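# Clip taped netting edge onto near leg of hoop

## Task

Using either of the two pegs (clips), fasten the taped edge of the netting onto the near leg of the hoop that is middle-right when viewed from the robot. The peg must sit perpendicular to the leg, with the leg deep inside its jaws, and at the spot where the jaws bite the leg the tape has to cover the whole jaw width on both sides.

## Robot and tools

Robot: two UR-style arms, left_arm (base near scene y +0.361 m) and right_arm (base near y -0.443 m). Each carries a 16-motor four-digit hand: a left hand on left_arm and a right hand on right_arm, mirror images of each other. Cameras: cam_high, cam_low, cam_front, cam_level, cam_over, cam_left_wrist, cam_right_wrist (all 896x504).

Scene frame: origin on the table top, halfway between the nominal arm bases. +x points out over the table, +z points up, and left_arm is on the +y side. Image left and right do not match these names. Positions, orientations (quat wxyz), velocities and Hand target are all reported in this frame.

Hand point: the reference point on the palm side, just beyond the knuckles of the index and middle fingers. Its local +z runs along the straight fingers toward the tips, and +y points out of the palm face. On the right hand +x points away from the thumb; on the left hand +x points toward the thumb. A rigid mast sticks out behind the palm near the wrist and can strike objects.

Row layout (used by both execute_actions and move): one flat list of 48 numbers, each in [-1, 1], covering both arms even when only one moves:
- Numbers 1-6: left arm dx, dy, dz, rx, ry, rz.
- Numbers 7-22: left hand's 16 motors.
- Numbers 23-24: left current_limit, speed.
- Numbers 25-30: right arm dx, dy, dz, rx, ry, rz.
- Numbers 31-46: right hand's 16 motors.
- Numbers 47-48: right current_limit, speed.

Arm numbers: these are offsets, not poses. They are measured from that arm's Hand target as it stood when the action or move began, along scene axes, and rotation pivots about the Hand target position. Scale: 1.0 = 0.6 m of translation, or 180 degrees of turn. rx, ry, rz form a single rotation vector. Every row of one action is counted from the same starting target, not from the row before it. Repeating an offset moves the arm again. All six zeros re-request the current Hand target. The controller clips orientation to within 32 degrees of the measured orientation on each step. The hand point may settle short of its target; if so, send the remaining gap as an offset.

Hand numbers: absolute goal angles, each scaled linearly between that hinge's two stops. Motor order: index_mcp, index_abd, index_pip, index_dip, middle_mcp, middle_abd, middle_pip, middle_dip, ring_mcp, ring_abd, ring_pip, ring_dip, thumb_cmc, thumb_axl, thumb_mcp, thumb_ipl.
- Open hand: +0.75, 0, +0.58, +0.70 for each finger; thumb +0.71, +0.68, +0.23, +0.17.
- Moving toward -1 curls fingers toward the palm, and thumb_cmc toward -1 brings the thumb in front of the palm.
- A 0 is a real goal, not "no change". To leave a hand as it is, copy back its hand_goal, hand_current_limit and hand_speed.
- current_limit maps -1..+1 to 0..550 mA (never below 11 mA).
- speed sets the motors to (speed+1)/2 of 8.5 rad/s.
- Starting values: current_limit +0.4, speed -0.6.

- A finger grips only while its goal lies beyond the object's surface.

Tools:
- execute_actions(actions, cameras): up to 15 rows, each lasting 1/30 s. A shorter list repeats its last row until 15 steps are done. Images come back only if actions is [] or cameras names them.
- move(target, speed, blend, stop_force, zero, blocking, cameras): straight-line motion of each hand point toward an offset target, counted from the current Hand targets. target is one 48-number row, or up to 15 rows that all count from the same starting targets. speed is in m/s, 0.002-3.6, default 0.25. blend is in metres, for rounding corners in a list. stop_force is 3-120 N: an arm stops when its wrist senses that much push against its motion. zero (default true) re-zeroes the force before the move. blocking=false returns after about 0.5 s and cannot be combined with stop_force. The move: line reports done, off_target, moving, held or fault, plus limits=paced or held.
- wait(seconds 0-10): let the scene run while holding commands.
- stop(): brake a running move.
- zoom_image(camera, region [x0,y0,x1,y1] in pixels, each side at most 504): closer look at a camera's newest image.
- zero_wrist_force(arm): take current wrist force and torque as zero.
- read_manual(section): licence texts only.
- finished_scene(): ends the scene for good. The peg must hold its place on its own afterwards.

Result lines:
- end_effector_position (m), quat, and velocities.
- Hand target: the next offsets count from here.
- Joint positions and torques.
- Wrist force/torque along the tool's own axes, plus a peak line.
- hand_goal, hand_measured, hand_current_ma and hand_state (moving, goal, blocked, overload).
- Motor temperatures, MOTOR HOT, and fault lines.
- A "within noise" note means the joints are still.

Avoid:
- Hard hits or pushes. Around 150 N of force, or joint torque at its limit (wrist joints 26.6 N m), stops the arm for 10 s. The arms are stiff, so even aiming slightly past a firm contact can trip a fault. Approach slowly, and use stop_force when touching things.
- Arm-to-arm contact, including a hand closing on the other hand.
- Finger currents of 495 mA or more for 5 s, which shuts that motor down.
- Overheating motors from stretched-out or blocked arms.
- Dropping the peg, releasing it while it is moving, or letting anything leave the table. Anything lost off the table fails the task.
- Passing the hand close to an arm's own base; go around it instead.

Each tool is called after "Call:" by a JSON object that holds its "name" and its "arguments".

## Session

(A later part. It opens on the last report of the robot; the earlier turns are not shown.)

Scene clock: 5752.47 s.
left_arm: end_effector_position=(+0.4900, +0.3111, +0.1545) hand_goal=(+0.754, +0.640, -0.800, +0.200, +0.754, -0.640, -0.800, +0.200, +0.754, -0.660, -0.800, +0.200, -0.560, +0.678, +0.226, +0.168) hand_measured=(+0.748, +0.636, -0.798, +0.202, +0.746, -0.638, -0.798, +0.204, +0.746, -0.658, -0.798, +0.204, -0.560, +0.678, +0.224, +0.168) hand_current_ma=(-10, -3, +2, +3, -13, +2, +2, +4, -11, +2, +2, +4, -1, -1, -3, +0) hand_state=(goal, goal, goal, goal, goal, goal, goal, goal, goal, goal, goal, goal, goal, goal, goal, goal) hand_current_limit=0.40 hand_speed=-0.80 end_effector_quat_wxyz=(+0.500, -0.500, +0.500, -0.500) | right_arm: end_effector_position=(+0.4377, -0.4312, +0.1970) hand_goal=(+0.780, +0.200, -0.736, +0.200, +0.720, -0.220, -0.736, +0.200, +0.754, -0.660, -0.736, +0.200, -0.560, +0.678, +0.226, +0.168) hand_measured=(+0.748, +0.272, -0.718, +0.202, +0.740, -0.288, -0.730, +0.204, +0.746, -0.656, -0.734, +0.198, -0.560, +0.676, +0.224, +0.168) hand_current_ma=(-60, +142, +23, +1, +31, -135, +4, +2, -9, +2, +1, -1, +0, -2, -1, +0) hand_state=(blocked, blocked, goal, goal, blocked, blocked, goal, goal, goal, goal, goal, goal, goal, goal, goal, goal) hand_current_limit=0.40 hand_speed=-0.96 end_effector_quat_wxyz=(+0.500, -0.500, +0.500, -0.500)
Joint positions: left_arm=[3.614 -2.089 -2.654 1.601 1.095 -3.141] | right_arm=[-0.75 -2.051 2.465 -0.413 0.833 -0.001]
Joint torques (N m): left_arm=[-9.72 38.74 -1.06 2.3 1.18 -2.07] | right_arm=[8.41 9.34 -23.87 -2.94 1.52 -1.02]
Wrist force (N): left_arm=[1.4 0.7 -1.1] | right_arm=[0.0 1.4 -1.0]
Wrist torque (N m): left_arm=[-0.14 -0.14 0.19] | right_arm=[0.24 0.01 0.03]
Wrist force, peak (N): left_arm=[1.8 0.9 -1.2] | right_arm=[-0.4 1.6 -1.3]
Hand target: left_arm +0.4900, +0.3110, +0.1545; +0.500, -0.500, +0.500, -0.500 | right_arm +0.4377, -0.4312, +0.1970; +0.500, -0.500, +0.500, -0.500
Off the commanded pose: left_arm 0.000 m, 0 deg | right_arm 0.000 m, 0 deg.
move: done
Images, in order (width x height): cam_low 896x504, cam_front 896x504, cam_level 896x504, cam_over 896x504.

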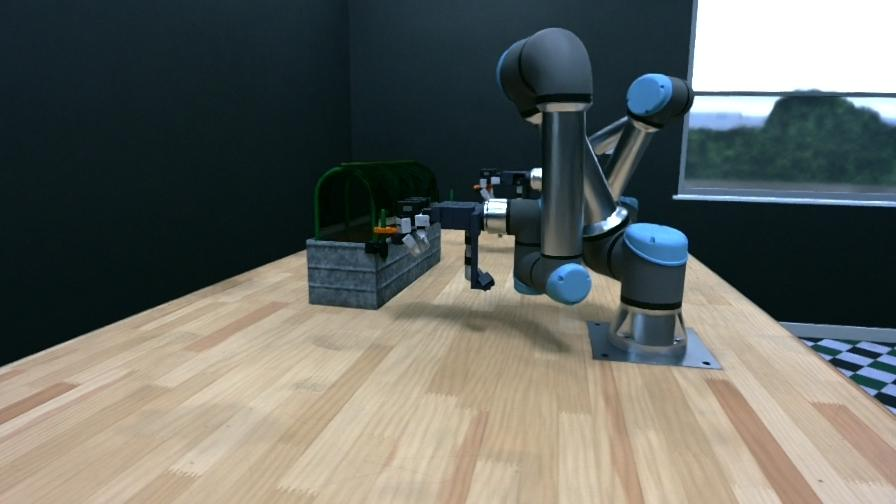

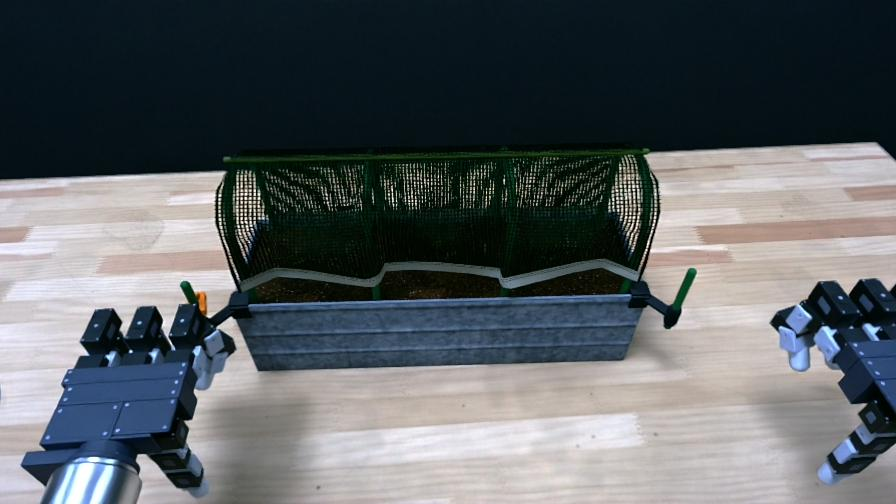

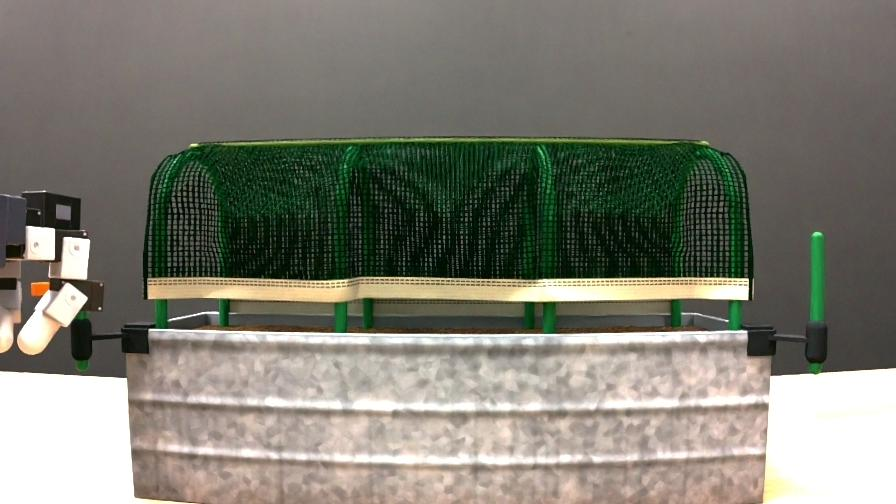

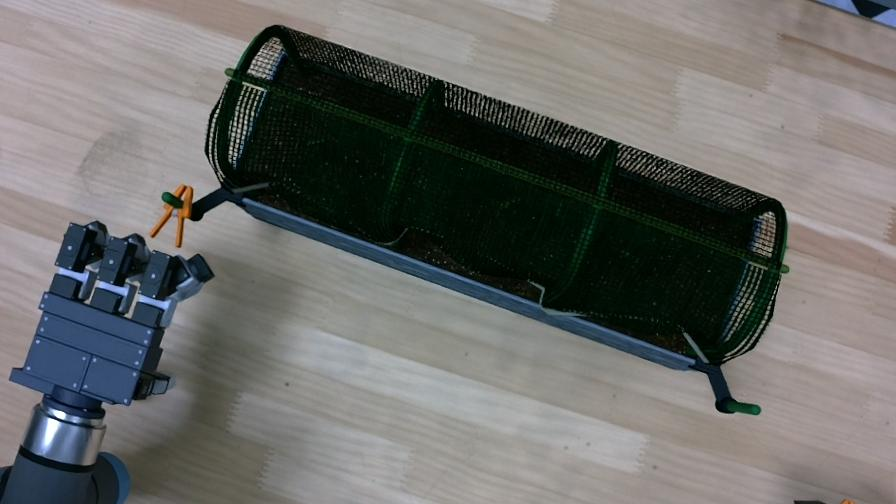

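Call:
{"name": "move", "arguments": {"target": [0.0,-0.0025,0.005,0,0,0,0.754,0.80,-0.80,0.2,0.754,-0.74,-0.80,0.2,0.754,-0.90,-0.80,0.2,-0.56,0.678,0.226,0.168,0.4,-0.8,0,0,0,0,0,0,0.78,0.20,-0.737,0.2,0.72,-0.22,-0.737,0.2,0.754,-0.66,-0.737,0.2,-0.56,0.678,0.226,0.168,0.4,-0.96], "speed": 0.05}}

Call:
{"name": "move", "arguments": {"target": [0.03,0.0,0.0,0,0,0,0.754,0.80,-0.80,0.2,0.754,-0.74,-0.80,0.2,0.754,-0.90,-0.80,0.2,-0.56,0.678,0.226,0.168,0.4,-0.8,0,0,0,0,0,0,0.78,0.20,-0.737,0.2,0.72,-0.22,-0.737,0.2,0.754,-0.66,-0.737,0.2,-0.56,0.678,0.226,0.168,0.4,-0.96], "speed": 0.02, "stop_force": 4, "cameras": ["cam_over", "cam_front", "cam_level", "cam_low"]}}

Call:
{"name": "zoom_image", "arguments": {"camera": "cam_over", "region": [100, 170, 250, 320]}}

Call:
{"name": "zoom_image", "arguments": {"camera": "cam_low", "region": [360, 180, 450, 255]}}

Call:
{"name": "zoom_image", "arguments": {"camera": "cam_level", "region": [0, 170, 150, 370]}}

Call:
{"name": "zoom_image", "arguments": {"camera": "cam_front", "region": [100, 250, 250, 370]}}

Scene clock: 5871.00 s.
left_arm: end_effector_position=(+0.4900, +0.3095, +0.1576) hand_goal=(+0.754, +0.800, -0.800, +0.200, +0.754, -0.740, -0.800, +0.200, +0.754, -0.900, -0.800, +0.200, -0.560, +0.678, +0.226, +0.168) hand_measured=(+0.748, +0.796, -0.798, +0.202, +0.746, -0.738, -0.798, +0.204, +0.746, -0.898, -0.798, +0.204, -0.560, +0.678, +0.224, +0.168) hand_current_ma=(-10, -3, +2, +3, -13, +2, +2, +4, -11, +3, +2, +4, -1, -1, -3, +0) hand_state=(goal, goal, goal, goal, goal, goal, goal, goal, goal, goal, goal, goal, goal, goal, goal, goal) hand_current_limit=0.40 hand_speed=-0.80 end_effector_quat_wxyz=(+0.500, -0.500, +0.500, -0.500) | right_arm: end_effector_position=(+0.4377, -0.4312, +0.1970) hand_goal=(+0.780, +0.200, -0.736, +0.200, +0.720, -0.220, -0.736, +0.200, +0.754, -0.660, -0.736, +0.200, -0.560, +0.678, +0.226, +0.168) hand_measured=(+0.748, +0.272, -0.718, +0.202, +0.740, -0.288, -0.730, +0.204, +0.746, -0.656, -0.734, +0.198, -0.560, +0.676, +0.224, +0.168) hand_current_ma=(-60, +142, +23, +1, +31, -135, +4, +2, -9, +2, +1, -1, +0, -2, -1, +0) hand_state=(blocked, blocked, goal, goal, blocked, blocked, goal, goal, goal, goal, goal, goal, goal, goal, goal, goal) hand_current_limit=0.40 hand_speed=-0.96 end_effector_quat_wxyz=(+0.500, -0.500, +0.500, -0.500)
Joint positions: left_arm=[3.607 -2.073 -2.654 1.586 1.102 -3.142] | right_arm=[-0.75 -2.051 2.465 -0.413 0.833 -0.001]
Joint torques (N m): left_arm=[0.21 16.02 -5.06 2.91 -0.27 -1.8] | right_arm=[9.27 9.74 -25.84 -3.12 1.82 -1.5]
Wrist force (N): left_arm=[1.2 0.6 -0.8] | right_arm=[-0.3 1.4 -1.5]
Wrist torque (N m): left_arm=[-0.18 -0.12 0.18] | right_arm=[0.28 0.05 0.00]
Wrist force, peak (N): left_arm=[1.6 0.7 -1.0] | right_arm=[-0.2 1.5 -1.5]
Hand target: left_arm +0.4900, +0.3095, +0.1575; +0.500, -0.500, +0.500, -0.500 | right_arm +0.4377, -0.4312, +0.1970; +0.500, -0.500, +0.500, -0.500
Off the commanded pose: left_arm 0.000 m, 0 deg | right_arm 0.000 m, 0 deg.
move: done

Scene clock: 5872.97 s.
left_arm: end_effector_position=(+0.5056, +0.3095, +0.1575) hand_goal=(+0.754, +0.800, -0.800, +0.200, +0.754, -0.740, -0.800, +0.200, +0.754, -0.900, -0.800, +0.200, -0.560, +0.678, +0.226, +0.168) hand_measured=(+0.748, +0.796, -0.798, +0.202, +0.732, -0.746, -0.802, +0.204, +0.746, -0.898, -0.798, +0.204, -0.560, +0.678, +0.224, +0.168) hand_current_ma=(-10, -3, +2, +3, -47, -8, -1, +4, -11, +3, +2, +4, -1, -1, -3, +0) hand_state=(goal, goal, goal, goal, blocked, goal, goal, goal, goal, goal, goal, goal, goal, goal, goal, goal) hand_current_limit=0.40 hand_speed=-0.80 end_effector_quat_wxyz=(+0.500, -0.500, +0.500, -0.500) | right_arm: end_effector_position=(+0.4377, -0.4312, +0.1970) hand_goal=(+0.780, +0.200, -0.736, +0.200, +0.720, -0.220, -0.736, +0.200, +0.754, -0.660, -0.736, +0.200, -0.560, +0.678, +0.226, +0.168) hand_measured=(+0.748, +0.272, -0.718, +0.202, +0.740, -0.288, -0.730, +0.204, +0.746, -0.656, -0.734, +0.198, -0.560, +0.676, +0.224, +0.168) hand_current_ma=(-60, +142, +23, +1, +31, -135, +4, +2, -9, +2, +1, -1, +0, -2, -1, +0) hand_state=(blocked, blocked, goal, goal, blocked, blocked, goal, goal, goal, goal, goal, goal, goal, goal, goal, goal) hand_current_limit=0.40 hand_speed=-0.96 end_effector_quat_wxyz=(+0.500, -0.500, +0.500, -0.500)
Joint positions: left_arm=[3.574 -2.074 -2.607 1.54 1.134 -3.142] | right_arm=[-0.75 -2.051 2.465 -0.413 0.833 -0.001]
Joint torques (N m): left_arm=[11.52 37.82 10.45 -0.38 0.95 -1.04] | right_arm=[9.68 10.28 -24.76 -3.31 1.67 -1.54]
Wrist force (N): left_arm=[0.7 0.6 -1.6] | right_arm=[-0.4 1.4 -0.9]
Wrist torque (N m): left_arm=[-0.14 -0.18 0.12] | right_arm=[0.23 0.06 0.00]
Wrist force, peak (N): left_arm=[-1.3 -0.1 -5.4] | right_arm=[-0.2 1.6 -1.5]
Hand target: left_arm +0.5056, +0.3095, +0.1575; +0.500, -0.500, +0.500, -0.500 (not the last commanded pose) | right_arm +0.4377, -0.4312, +0.1970; +0.500, -0.500, +0.500, -0.500
Off the commanded pose: left_arm 0.002 m, 0 deg | right_arm 0.000 m, 0 deg.
move: contact (left_arm)
Images, in order (width x height): cam_low 896x504, cam_front 896x504, cam_level 896x504, cam_over 896x504.

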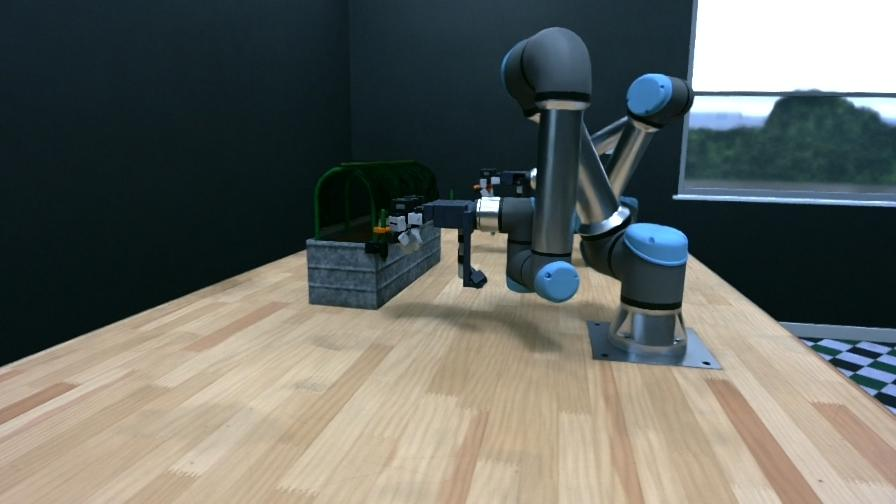

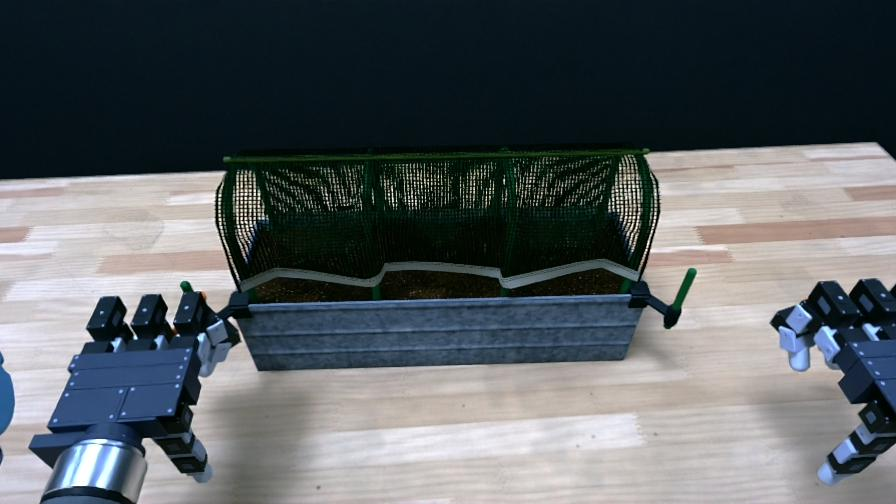

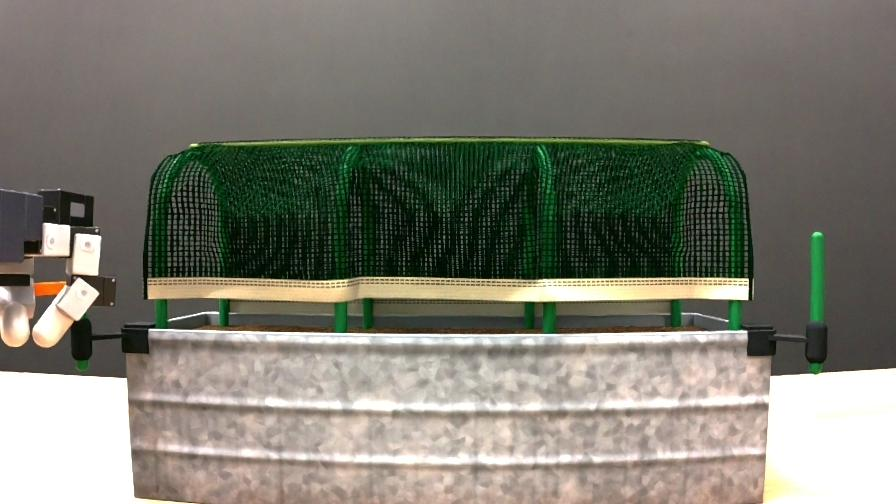

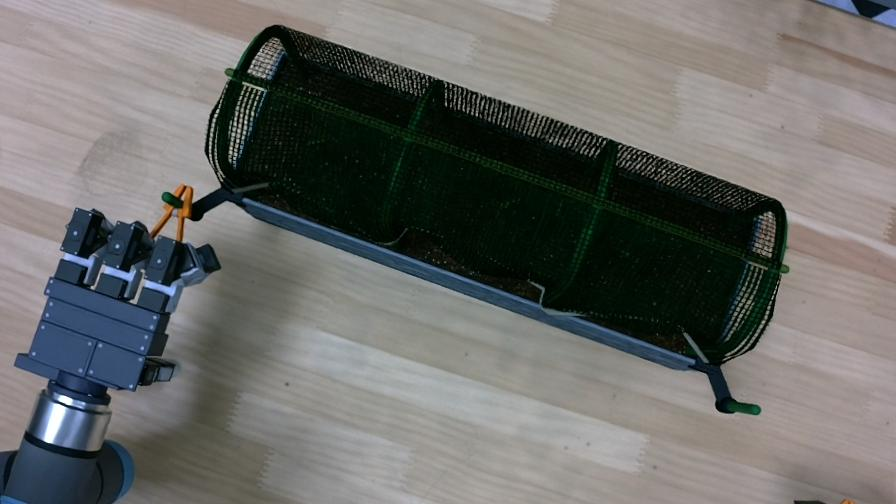

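Scaled by 3.360.

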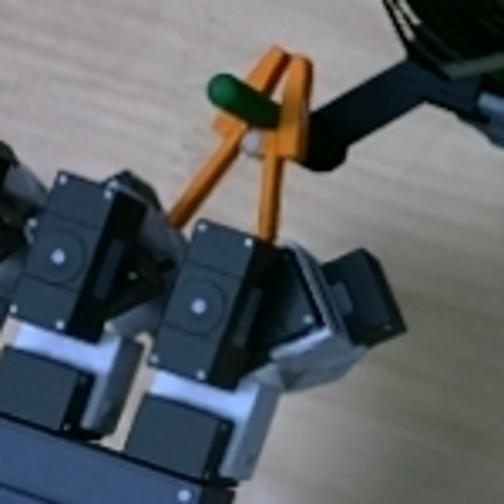

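Scaled by 5.600.

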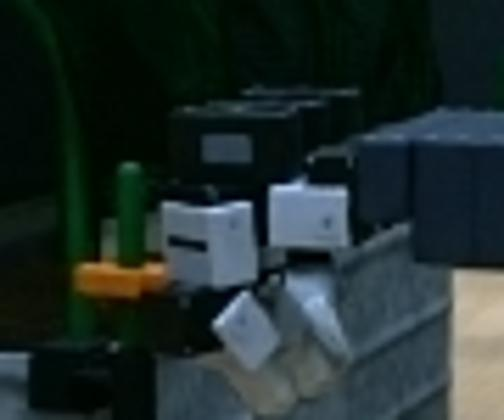

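Scaled by 2.520.

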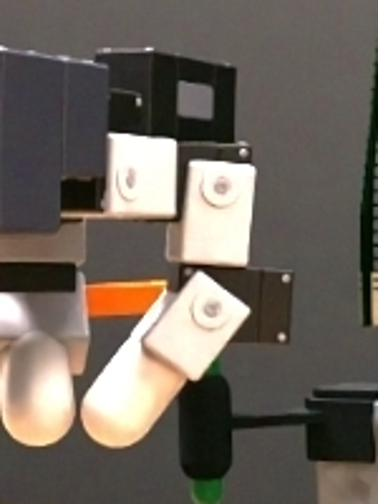

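Scaled by 3.360.

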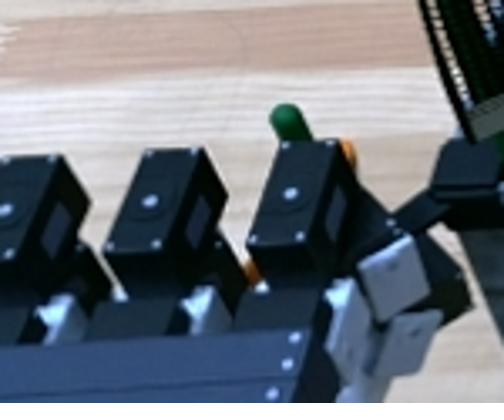

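Call:
{"name": "move", "arguments": {"target": [[-0.008,0.0,0.0,0,0,0,0.754,0.80,-0.80,0.2,0.754,-0.74,-0.80,0.2,0.754,-0.90,-0.80,0.2,-0.56,0.678,0.226,0.168,0.4,-0.8,0,0,0,0,0,0,0.78,0.20,-0.737,0.2,0.72,-0.22,-0.737,0.2,0.754,-0.66,-0.737,0.2,-0.56,0.678,0.226,0.168,0.4,-0.96],[-0.008,0.01,0.0,0,0,0,0.754,0.80,-0.80,0.2,0.754,-0.74,-0.80,0.2,0.754,-0.90,-0.80,0.2,-0.56,0.678,0.226,0.168,0.4,-0.8,0,0,0,0,0,0,0.78,0.20,-0.737,0.2,0.72,-0.22,-0.737,0.2,0.754,-0.66,-0.737,0.2,-0.56,0.678,0.226,0.168,0.4,-0.96]], "speed": 0.03}}

Call:
{"name": "move", "arguments": {"target": [0.02,0.0,0.0,0,0,0,0.754,0.80,-0.80,0.2,0.754,-0.74,-0.80,0.2,0.754,-0.90,-0.80,0.2,-0.56,0.678,0.226,0.168,0.4,-0.8,0,0,0,0,0,0,0.78,0.20,-0.737,0.2,0.72,-0.22,-0.737,0.2,0.754,-0.66,-0.737,0.2,-0.56,0.678,0.226,0.168,0.4,-0.96], "speed": 0.015, "stop_force": 3, "cameras": ["cam_over", "cam_front", "cam_level", "cam_low", "cam_left_wrist"]}}

Call:
{"name": "zoom_image", "arguments": {"camera": "cam_over", "region": [100, 170, 250, 320]}}

Call:
{"name": "zoom_image", "arguments": {"camera": "cam_level", "region": [0, 170, 150, 370]}}

Scene clock: 5981.93 s.
left_arm: end_effector_position=(+0.5008, +0.3156, +0.1575) hand_goal=(+0.754, +0.800, -0.800, +0.200, +0.754, -0.740, -0.800, +0.200, +0.754, -0.900, -0.800, +0.200, -0.560, +0.678, +0.226, +0.168) hand_measured=(+0.748, +0.796, -0.798, +0.202, +0.736, -0.742, -0.802, +0.204, +0.746, -0.898, -0.798, +0.204, -0.560, +0.678, +0.224, +0.168) hand_current_ma=(-10, -3, +2, +3, -39, -2, -1, +4, -11, +3, +2, +4, -1, -1, -3, +0) hand_state=(goal, goal, goal, goal, goal, goal, goal, goal, goal, goal, goal, goal, goal, goal, goal, goal) hand_current_limit=0.40 hand_speed=-0.80 end_effector_quat_wxyz=(+0.500, -0.500, +0.500, -0.500) | right_arm: end_effector_position=(+0.4377, -0.4312, +0.1970) hand_goal=(+0.780, +0.200, -0.736, +0.200, +0.720, -0.220, -0.736, +0.200, +0.754, -0.660, -0.736, +0.200, -0.560, +0.678, +0.226, +0.168) hand_measured=(+0.748, +0.272, -0.718, +0.202, +0.740, -0.288, -0.730, +0.204, +0.746, -0.656, -0.734, +0.198, -0.560, +0.676, +0.224, +0.168) hand_current_ma=(-60, +142, +23, +1, +31, -135, +4, +2, -9, +2, +1, -1, +0, -2, -1, +0) hand_state=(blocked, blocked, goal, goal, blocked, blocked, goal, goal, goal, goal, goal, goal, goal, goal, goal, goal) hand_current_limit=0.40 hand_speed=-0.96 end_effector_quat_wxyz=(+0.500, -0.500, +0.500, -0.500)
Joint positions: left_arm=[3.609 -2.074 -2.624 1.556 1.099 -3.142] | right_arm=[-0.75 -2.051 2.465 -0.413 0.833 -0.001]
Joint torques (N m): left_arm=[-9.13 37.45 1.57 2.98 0.95 -0.4] | right_arm=[10.23 7.98 -26.34 -2.96 1.55 -1.84]
Wrist force (N): left_arm=[1.3 0.8 -1.2] | right_arm=[-0.1 1.4 -1.1]
Wrist torque (N m): left_arm=[-0.13 -0.15 0.17] | right_arm=[0.25 0.02 0.02]
Wrist force, peak (N): left_arm=[1.5 0.8 -1.3] | right_arm=[-0.2 1.6 -1.2]
Hand target: left_arm +0.5008, +0.3155, +0.1575; +0.500, -0.500, +0.500, -0.500 | right_arm +0.4377, -0.4312, +0.1970; +0.500, -0.500, +0.500, -0.500
Off the commanded pose: left_arm 0.000 m, 0 deg | right_arm 0.000 m, 0 deg.
move: done

Scene clock: 5983.70 s.
left_arm: end_effector_position=(+0.5117, +0.3155, +0.1575) hand_goal=(+0.754, +0.800, -0.800, +0.200, +0.754, -0.740, -0.800, +0.200, +0.754, -0.900, -0.800, +0.200, -0.560, +0.678, +0.226, +0.168) hand_measured=(+0.742, +0.798, -0.800, +0.202, +0.732, -0.742, -0.802, +0.202, +0.746, -0.898, -0.798, +0.204, -0.560, +0.678, +0.224, +0.168) hand_current_ma=(-22, -2, +0, +3, -50, -2, -2, +3, -11, +3, +2, +4, -1, -1, -3, +0) hand_state=(goal, goal, goal, goal, blocked, goal, goal, goal, goal, goal, goal, goal, goal, goal, goal, goal) hand_current_limit=0.40 hand_speed=-0.80 end_effector_quat_wxyz=(+0.500, -0.500, +0.500, -0.500) | right_arm: end_effector_position=(+0.4377, -0.4312, +0.1970) hand_goal=(+0.780, +0.200, -0.736, +0.200, +0.720, -0.220, -0.736, +0.200, +0.754, -0.660, -0.736, +0.200, -0.560, +0.678, +0.226, +0.168) hand_measured=(+0.748, +0.272, -0.718, +0.202, +0.740, -0.288, -0.730, +0.204, +0.746, -0.656, -0.734, +0.198, -0.560, +0.676, +0.224, +0.168) hand_current_ma=(-60, +142, +23, +1, +31, -135, +4, +2, -9, +2, +1, -1, +0, -2, -1, +0) hand_state=(blocked, blocked, goal, goal, blocked, blocked, goal, goal, goal, goal, goal, goal, goal, goal, goal, goal) hand_current_limit=0.40 hand_speed=-0.96 end_effector_quat_wxyz=(+0.500, -0.500, +0.500, -0.500)
Joint positions: left_arm=[3.587 -2.075 -2.591 1.525 1.122 -3.142] | right_arm=[-0.75 -2.051 2.465 -0.413 0.833 -0.001]
Joint torques (N m): left_arm=[11.34 37.68 7.26 1.89 0.31 -2.32] | right_arm=[10.23 8.23 -26.6 -3.13 1.53 -1.56]
Wrist force (N): left_arm=[0.5 0.3 -2.1] | right_arm=[-0.4 1.4 -1.2]
Wrist torque (N m): left_arm=[-0.11 -0.21 0.13] | right_arm=[0.25 0.07 -0.01]
Wrist force, peak (N): left_arm=[0.0 0.1 -7.1] | right_arm=[-0.2 1.8 -1.5]
Hand target: left_arm +0.5117, +0.3155, +0.1575; +0.500, -0.500, +0.500, -0.500 (not the last commanded pose) | right_arm +0.4377, -0.4312, +0.1970; +0.500, -0.500, +0.500, -0.500
Off the commanded pose: left_arm 0.001 m, 0 deg | right_arm 0.000 m, 0 deg.
move: contact (left_arm)
Images, in order (width x height): cam_low 896x504, cam_front 896x504, cam_level 896x504, cam_over 896x504, cam_left_wrist 896x504.

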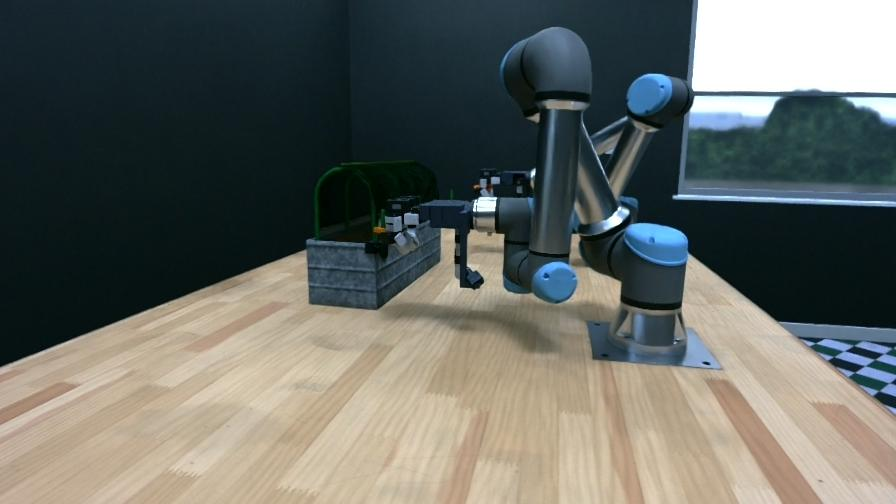

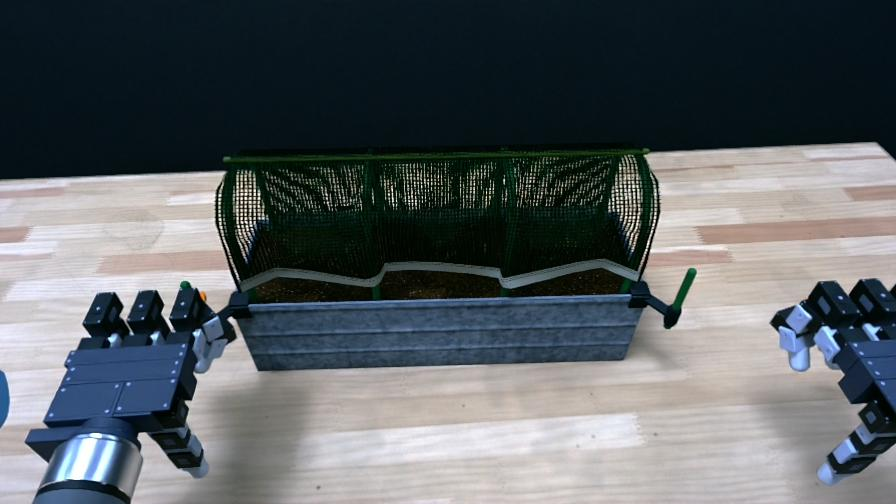

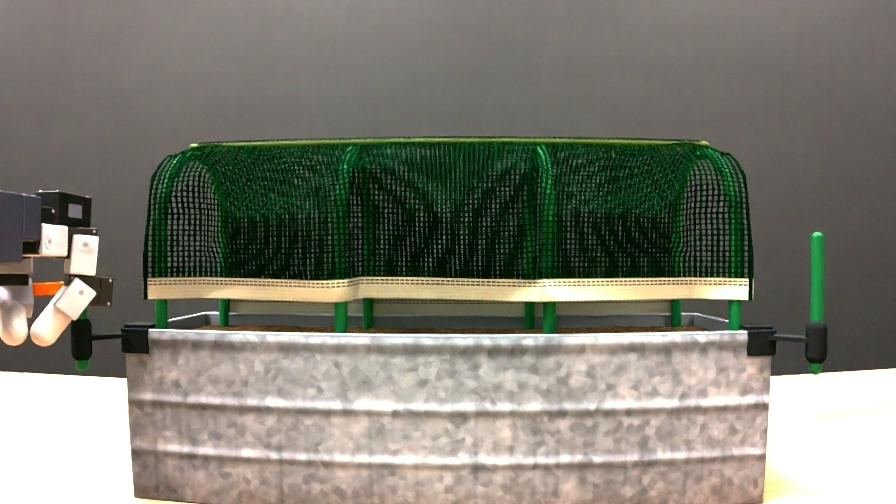

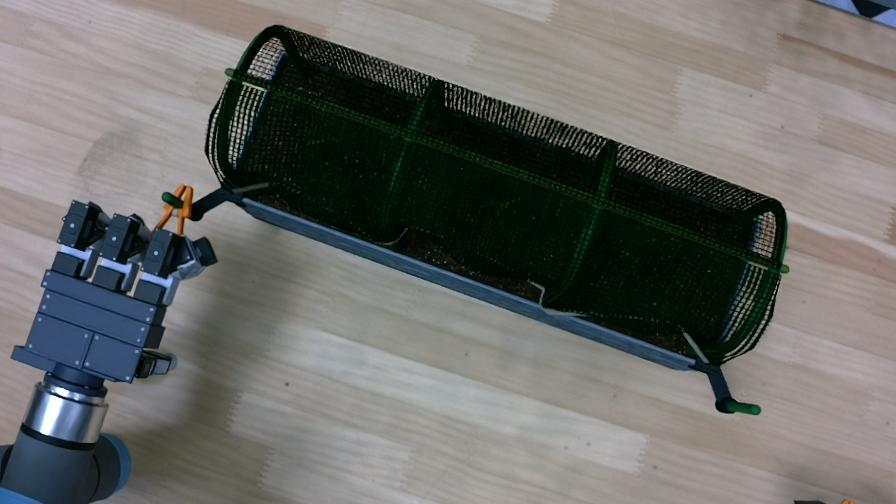

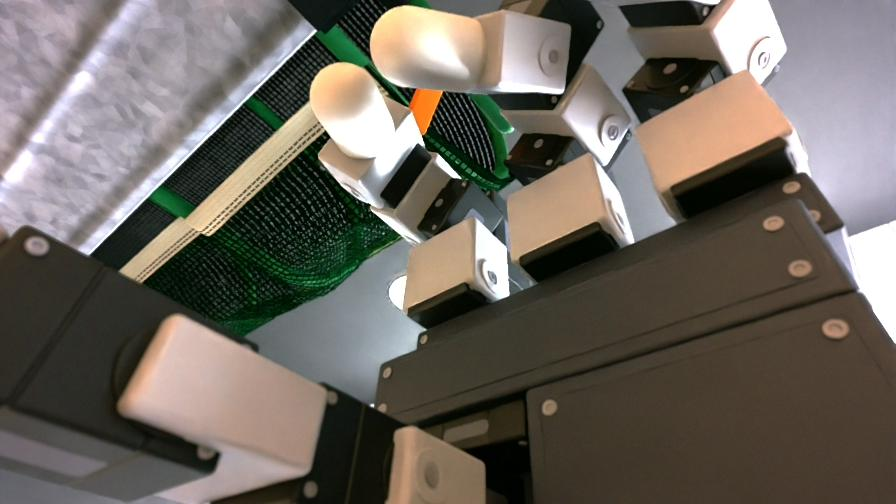

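Scaled by 3.360.

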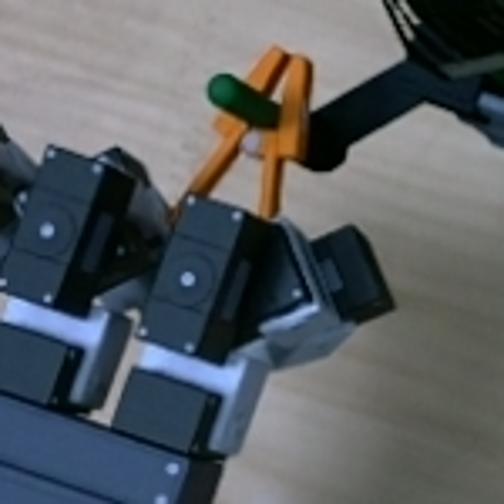

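Scaled by 2.520.

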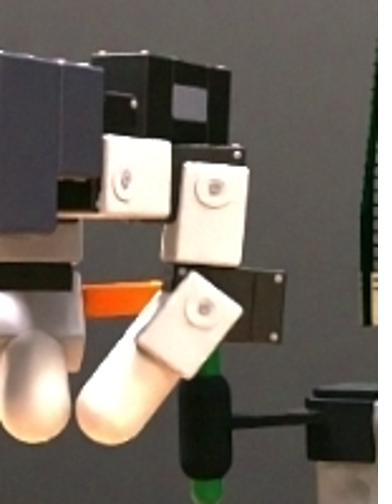

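Call:
{"name": "move", "arguments": {"target": [[-0.010,0.0,0.0,0,0,0,0.754,0.80,-0.80,0.2,0.754,-0.78,-0.80,0.2,0.754,-0.95,-0.80,0.2,-0.56,0.678,0.226,0.168,0.4,-0.8,0,0,0,0,0,0,0.78,0.20,-0.737,0.2,0.72,-0.22,-0.737,0.2,0.754,-0.66,-0.737,0.2,-0.56,0.678,0.226,0.168,0.4,-0.96],[-0.010,0.0075,0.0,0,0,0,0.754,0.80,-0.80,0.2,0.754,-0.78,-0.80,0.2,0.754,-0.95,-0.80,0.2,-0.56,0.678,0.226,0.168,0.4,-0.8,0,0,0,0,0,0,0.78,0.20,-0.737,0.2,0.72,-0.22,-0.737,0.2,0.754,-0.66,-0.737,0.2,-0.56,0.678,0.226,0.168,0.4,-0.96]], "speed": 0.03}}

Call:
{"name": "move", "arguments": {"target": [0.024,0.0,0.0,0,0,0,0.754,0.80,-0.80,0.2,0.754,-0.78,-0.80,0.2,0.754,-0.95,-0.80,0.2,-0.56,0.678,0.226,0.168,0.4,-0.8,0,0,0,0,0,0,0.78,0.20,-0.737,0.2,0.72,-0.22,-0.737,0.2,0.754,-0.66,-0.737,0.2,-0.56,0.678,0.226,0.168,0.4,-0.96], "speed": 0.015, "stop_force": 3, "cameras": ["cam_over", "cam_level", "cam_low", "cam_left_wrist"]}}

Call:
{"name": "zoom_image", "arguments": {"camera": "cam_over", "region": [100, 170, 250, 320]}}

Call:
{"name": "zoom_image", "arguments": {"camera": "cam_level", "region": [0, 170, 150, 370]}}

Scene clock: 6052.67 s.
left_arm: end_effector_position=(+0.5057, +0.3201, +0.1575) hand_goal=(+0.754, +0.800, -0.800, +0.200, +0.754, -0.780, -0.800, +0.200, +0.754, -0.950, -0.800, +0.200, -0.560, +0.678, +0.226, +0.168) hand_measured=(+0.742, +0.798, -0.800, +0.202, +0.736, -0.778, -0.802, +0.202, +0.746, -0.948, -0.798, +0.204, -0.560, +0.678, +0.224, +0.168) hand_current_ma=(-22, -2, +0, +3, -39, +2, -2, +3, -11, +3, +2, +4, -1, -1, -3, +0) hand_state=(goal, goal, goal, goal, goal, goal, goal, goal, goal, goal, goal, goal, goal, goal, goal, goal) hand_current_limit=0.40 hand_speed=-0.80 end_effector_quat_wxyz=(+0.500, -0.500, +0.500, -0.500) end_effector_velocity=(+0.000, -0.001, +0.000) end_effector_angular_velocity=(+0.001, +0.000, +0.001) | right_arm: end_effector_position=(+0.4377, -0.4312, +0.1970) hand_goal=(+0.780, +0.200, -0.736, +0.200, +0.720, -0.220, -0.736, +0.200, +0.754, -0.660, -0.736, +0.200, -0.560, +0.678, +0.226, +0.168) hand_measured=(+0.748, +0.272, -0.718, +0.202, +0.740, -0.288, -0.730, +0.204, +0.746, -0.656, -0.734, +0.198, -0.560, +0.676, +0.224, +0.168) hand_current_ma=(-60, +142, +23, +1, +31, -135, +4, +2, -9, +2, +1, -1, +0, -2, -1, +0) hand_state=(blocked, blocked, goal, goal, blocked, blocked, goal, goal, goal, goal, goal, goal, goal, goal, goal, goal) hand_current_limit=0.40 hand_speed=-0.96 end_effector_quat_wxyz=(+0.500, -0.500, +0.500, -0.500)
Joint positions: left_arm=[3.617 -2.074 -2.61 1.543 1.091 -3.142] | right_arm=[-0.75 -2.051 2.465 -0.413 0.833 -0.001]
Joint velocities: left_arm=[-0.005 0 0.001 -0.001 0.006 0.001] | right_arm=[within noise]
Joint torques (N m): left_arm=[-9.12 38.08 -0.41 3.29 0.85 -1.54] | right_arm=[10.03 9.07 -25.29 -2.9 1.53 -1.39]
Wrist force (N): left_arm=[1.3 0.8 -1.0] | right_arm=[-0.1 1.4 -1.1]
Wrist torque (N m): left_arm=[-0.17 -0.14 0.16] | right_arm=[0.23 0.02 0.02]
Wrist force, peak (N): left_arm=[0.1 0.3 -2.3] | right_arm=[-0.4 1.6 -1.4]
Hand target: left_arm +0.5057, +0.3200, +0.1575; +0.500, -0.500, +0.500, -0.500 | right_arm +0.4377, -0.4312, +0.1970; +0.500, -0.500, +0.500, -0.500
Off the commanded pose: left_arm 0.000 m, 0 deg | right_arm 0.000 m, 0 deg.
move: done

Scene clock: 6053.97 s.
left_arm: end_effector_position=(+0.5085, +0.3200, +0.1576) hand_goal=(+0.754, +0.800, -0.800, +0.200, +0.754, -0.780, -0.800, +0.200, +0.754, -0.950, -0.800, +0.200, -0.560, +0.678, +0.226, +0.168) hand_measured=(+0.738, +0.800, -0.802, +0.202, +0.736, -0.778, -0.802, +0.202, +0.746, -0.948, -0.798, +0.204, -0.560, +0.678, +0.224, +0.168) hand_current_ma=(-34, +0, -1, +3, -38, +2, -2, +3, -11, +3, +2, +4, -1, -1, -3, +0) hand_state=(goal, goal, goal, goal, goal, goal, goal, goal, goal, goal, goal, goal, goal, goal, goal, goal) hand_current_limit=0.40 hand_speed=-0.80 end_effector_quat_wxyz=(+0.500, -0.500, +0.500, -0.500) | right_arm: end_effector_position=(+0.4377, -0.4312, +0.1970) hand_goal=(+0.780, +0.200, -0.736, +0.200, +0.720, -0.220, -0.736, +0.200, +0.754, -0.660, -0.736, +0.200, -0.560, +0.678, +0.226, +0.168) hand_measured=(+0.748, +0.272, -0.718, +0.202, +0.740, -0.288, -0.730, +0.204, +0.746, -0.656, -0.734, +0.198, -0.560, +0.676, +0.224, +0.168) hand_current_ma=(-60, +142, +23, +1, +31, -135, +4, +2, -9, +2, +1, -1, +0, -2, -1, +0) hand_state=(blocked, blocked, goal, goal, blocked, blocked, goal, goal, goal, goal, goal, goal, goal, goal, goal, goal) hand_current_limit=0.40 hand_speed=-0.96 end_effector_quat_wxyz=(+0.500, -0.500, +0.500, -0.500)
Joint positions: left_arm=[3.611 -2.074 -2.602 1.535 1.097 -3.142] | right_arm=[-0.75 -2.051 2.465 -0.413 0.833 -0.001]
Joint torques (N m): left_arm=[12.47 39.57 8.83 0.09 0.71 -2.24] | right_arm=[8.99 9.11 -25.58 -2.92 1.74 -1.32]
Wrist force (N): left_arm=[1.9 0.6 -1.5] | right_arm=[-0.5 1.2 -1.0]
Wrist torque (N m): left_arm=[-0.15 -0.11 0.18] | right_arm=[0.21 0.08 -0.03]
Wrist force, peak (N): left_arm=[3.2 0.0 -4.2] | right_arm=[-0.5 1.6 -1.1]
Hand target: left_arm +0.5085, +0.3200, +0.1576; +0.500, -0.500, +0.500, -0.500 (not the last commanded pose) | right_arm +0.4377, -0.4312, +0.1970; +0.500, -0.500, +0.500, -0.500
Off the commanded pose: left_arm 0.012 m, 0 deg | right_arm 0.000 m, 0 deg.
move: contact (left_arm)
Images, in order (width x height): cam_low 896x504, cam_level 896x504, cam_over 896x504, cam_left_wrist 896x504.

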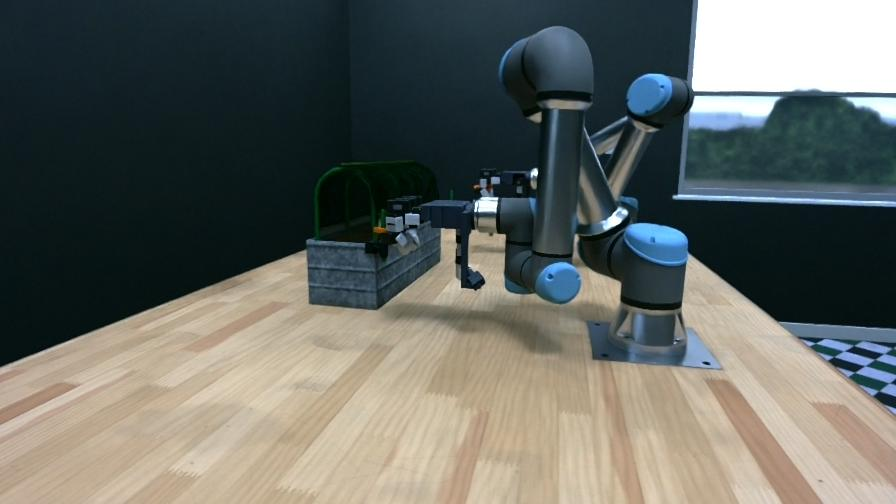

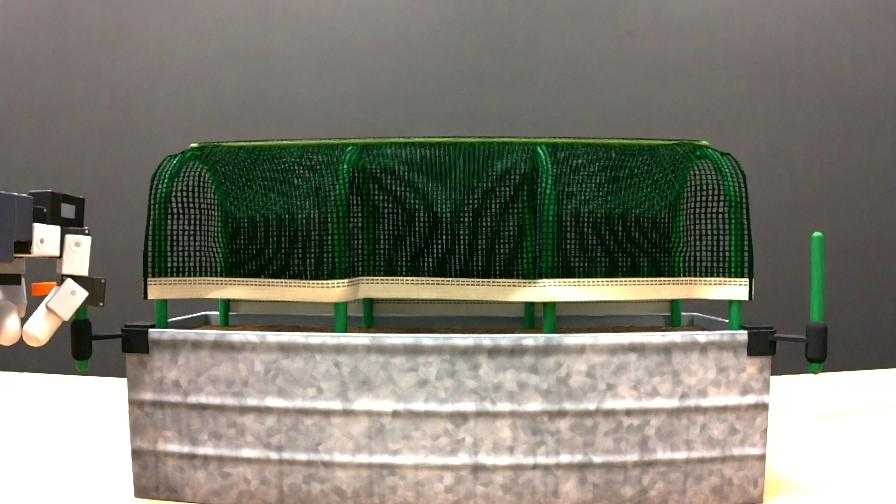

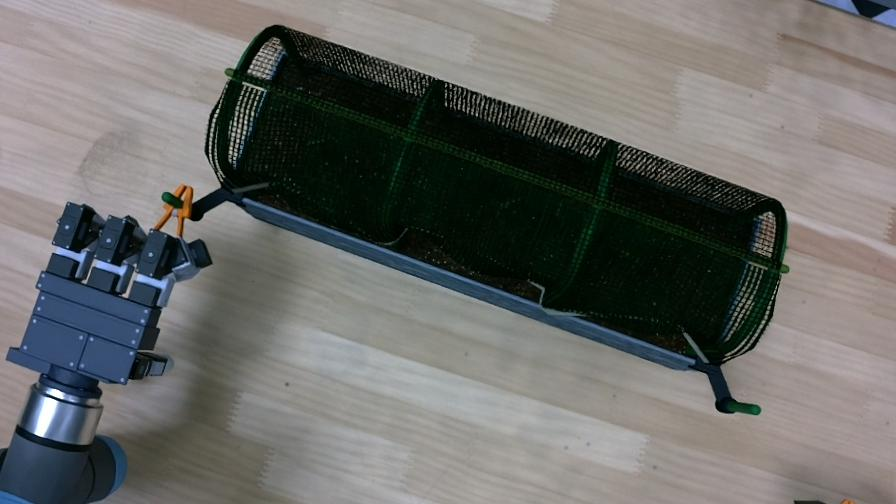

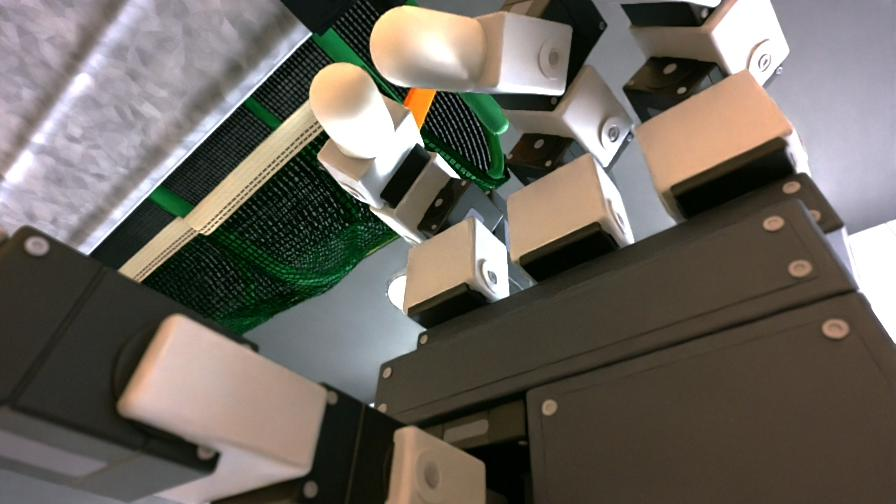

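Scaled by 3.360.

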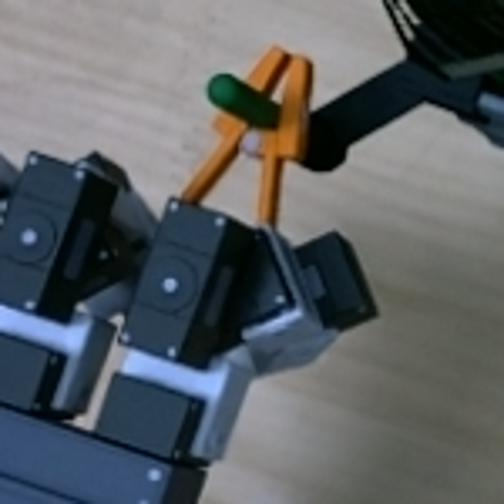

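Scaled by 2.520.

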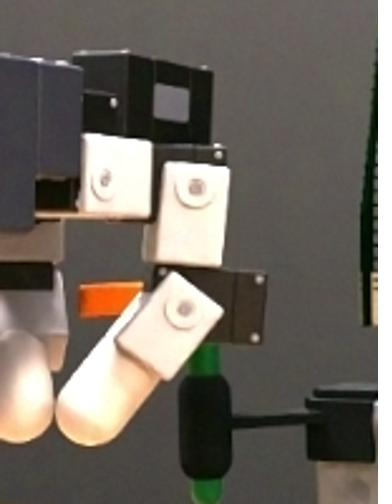

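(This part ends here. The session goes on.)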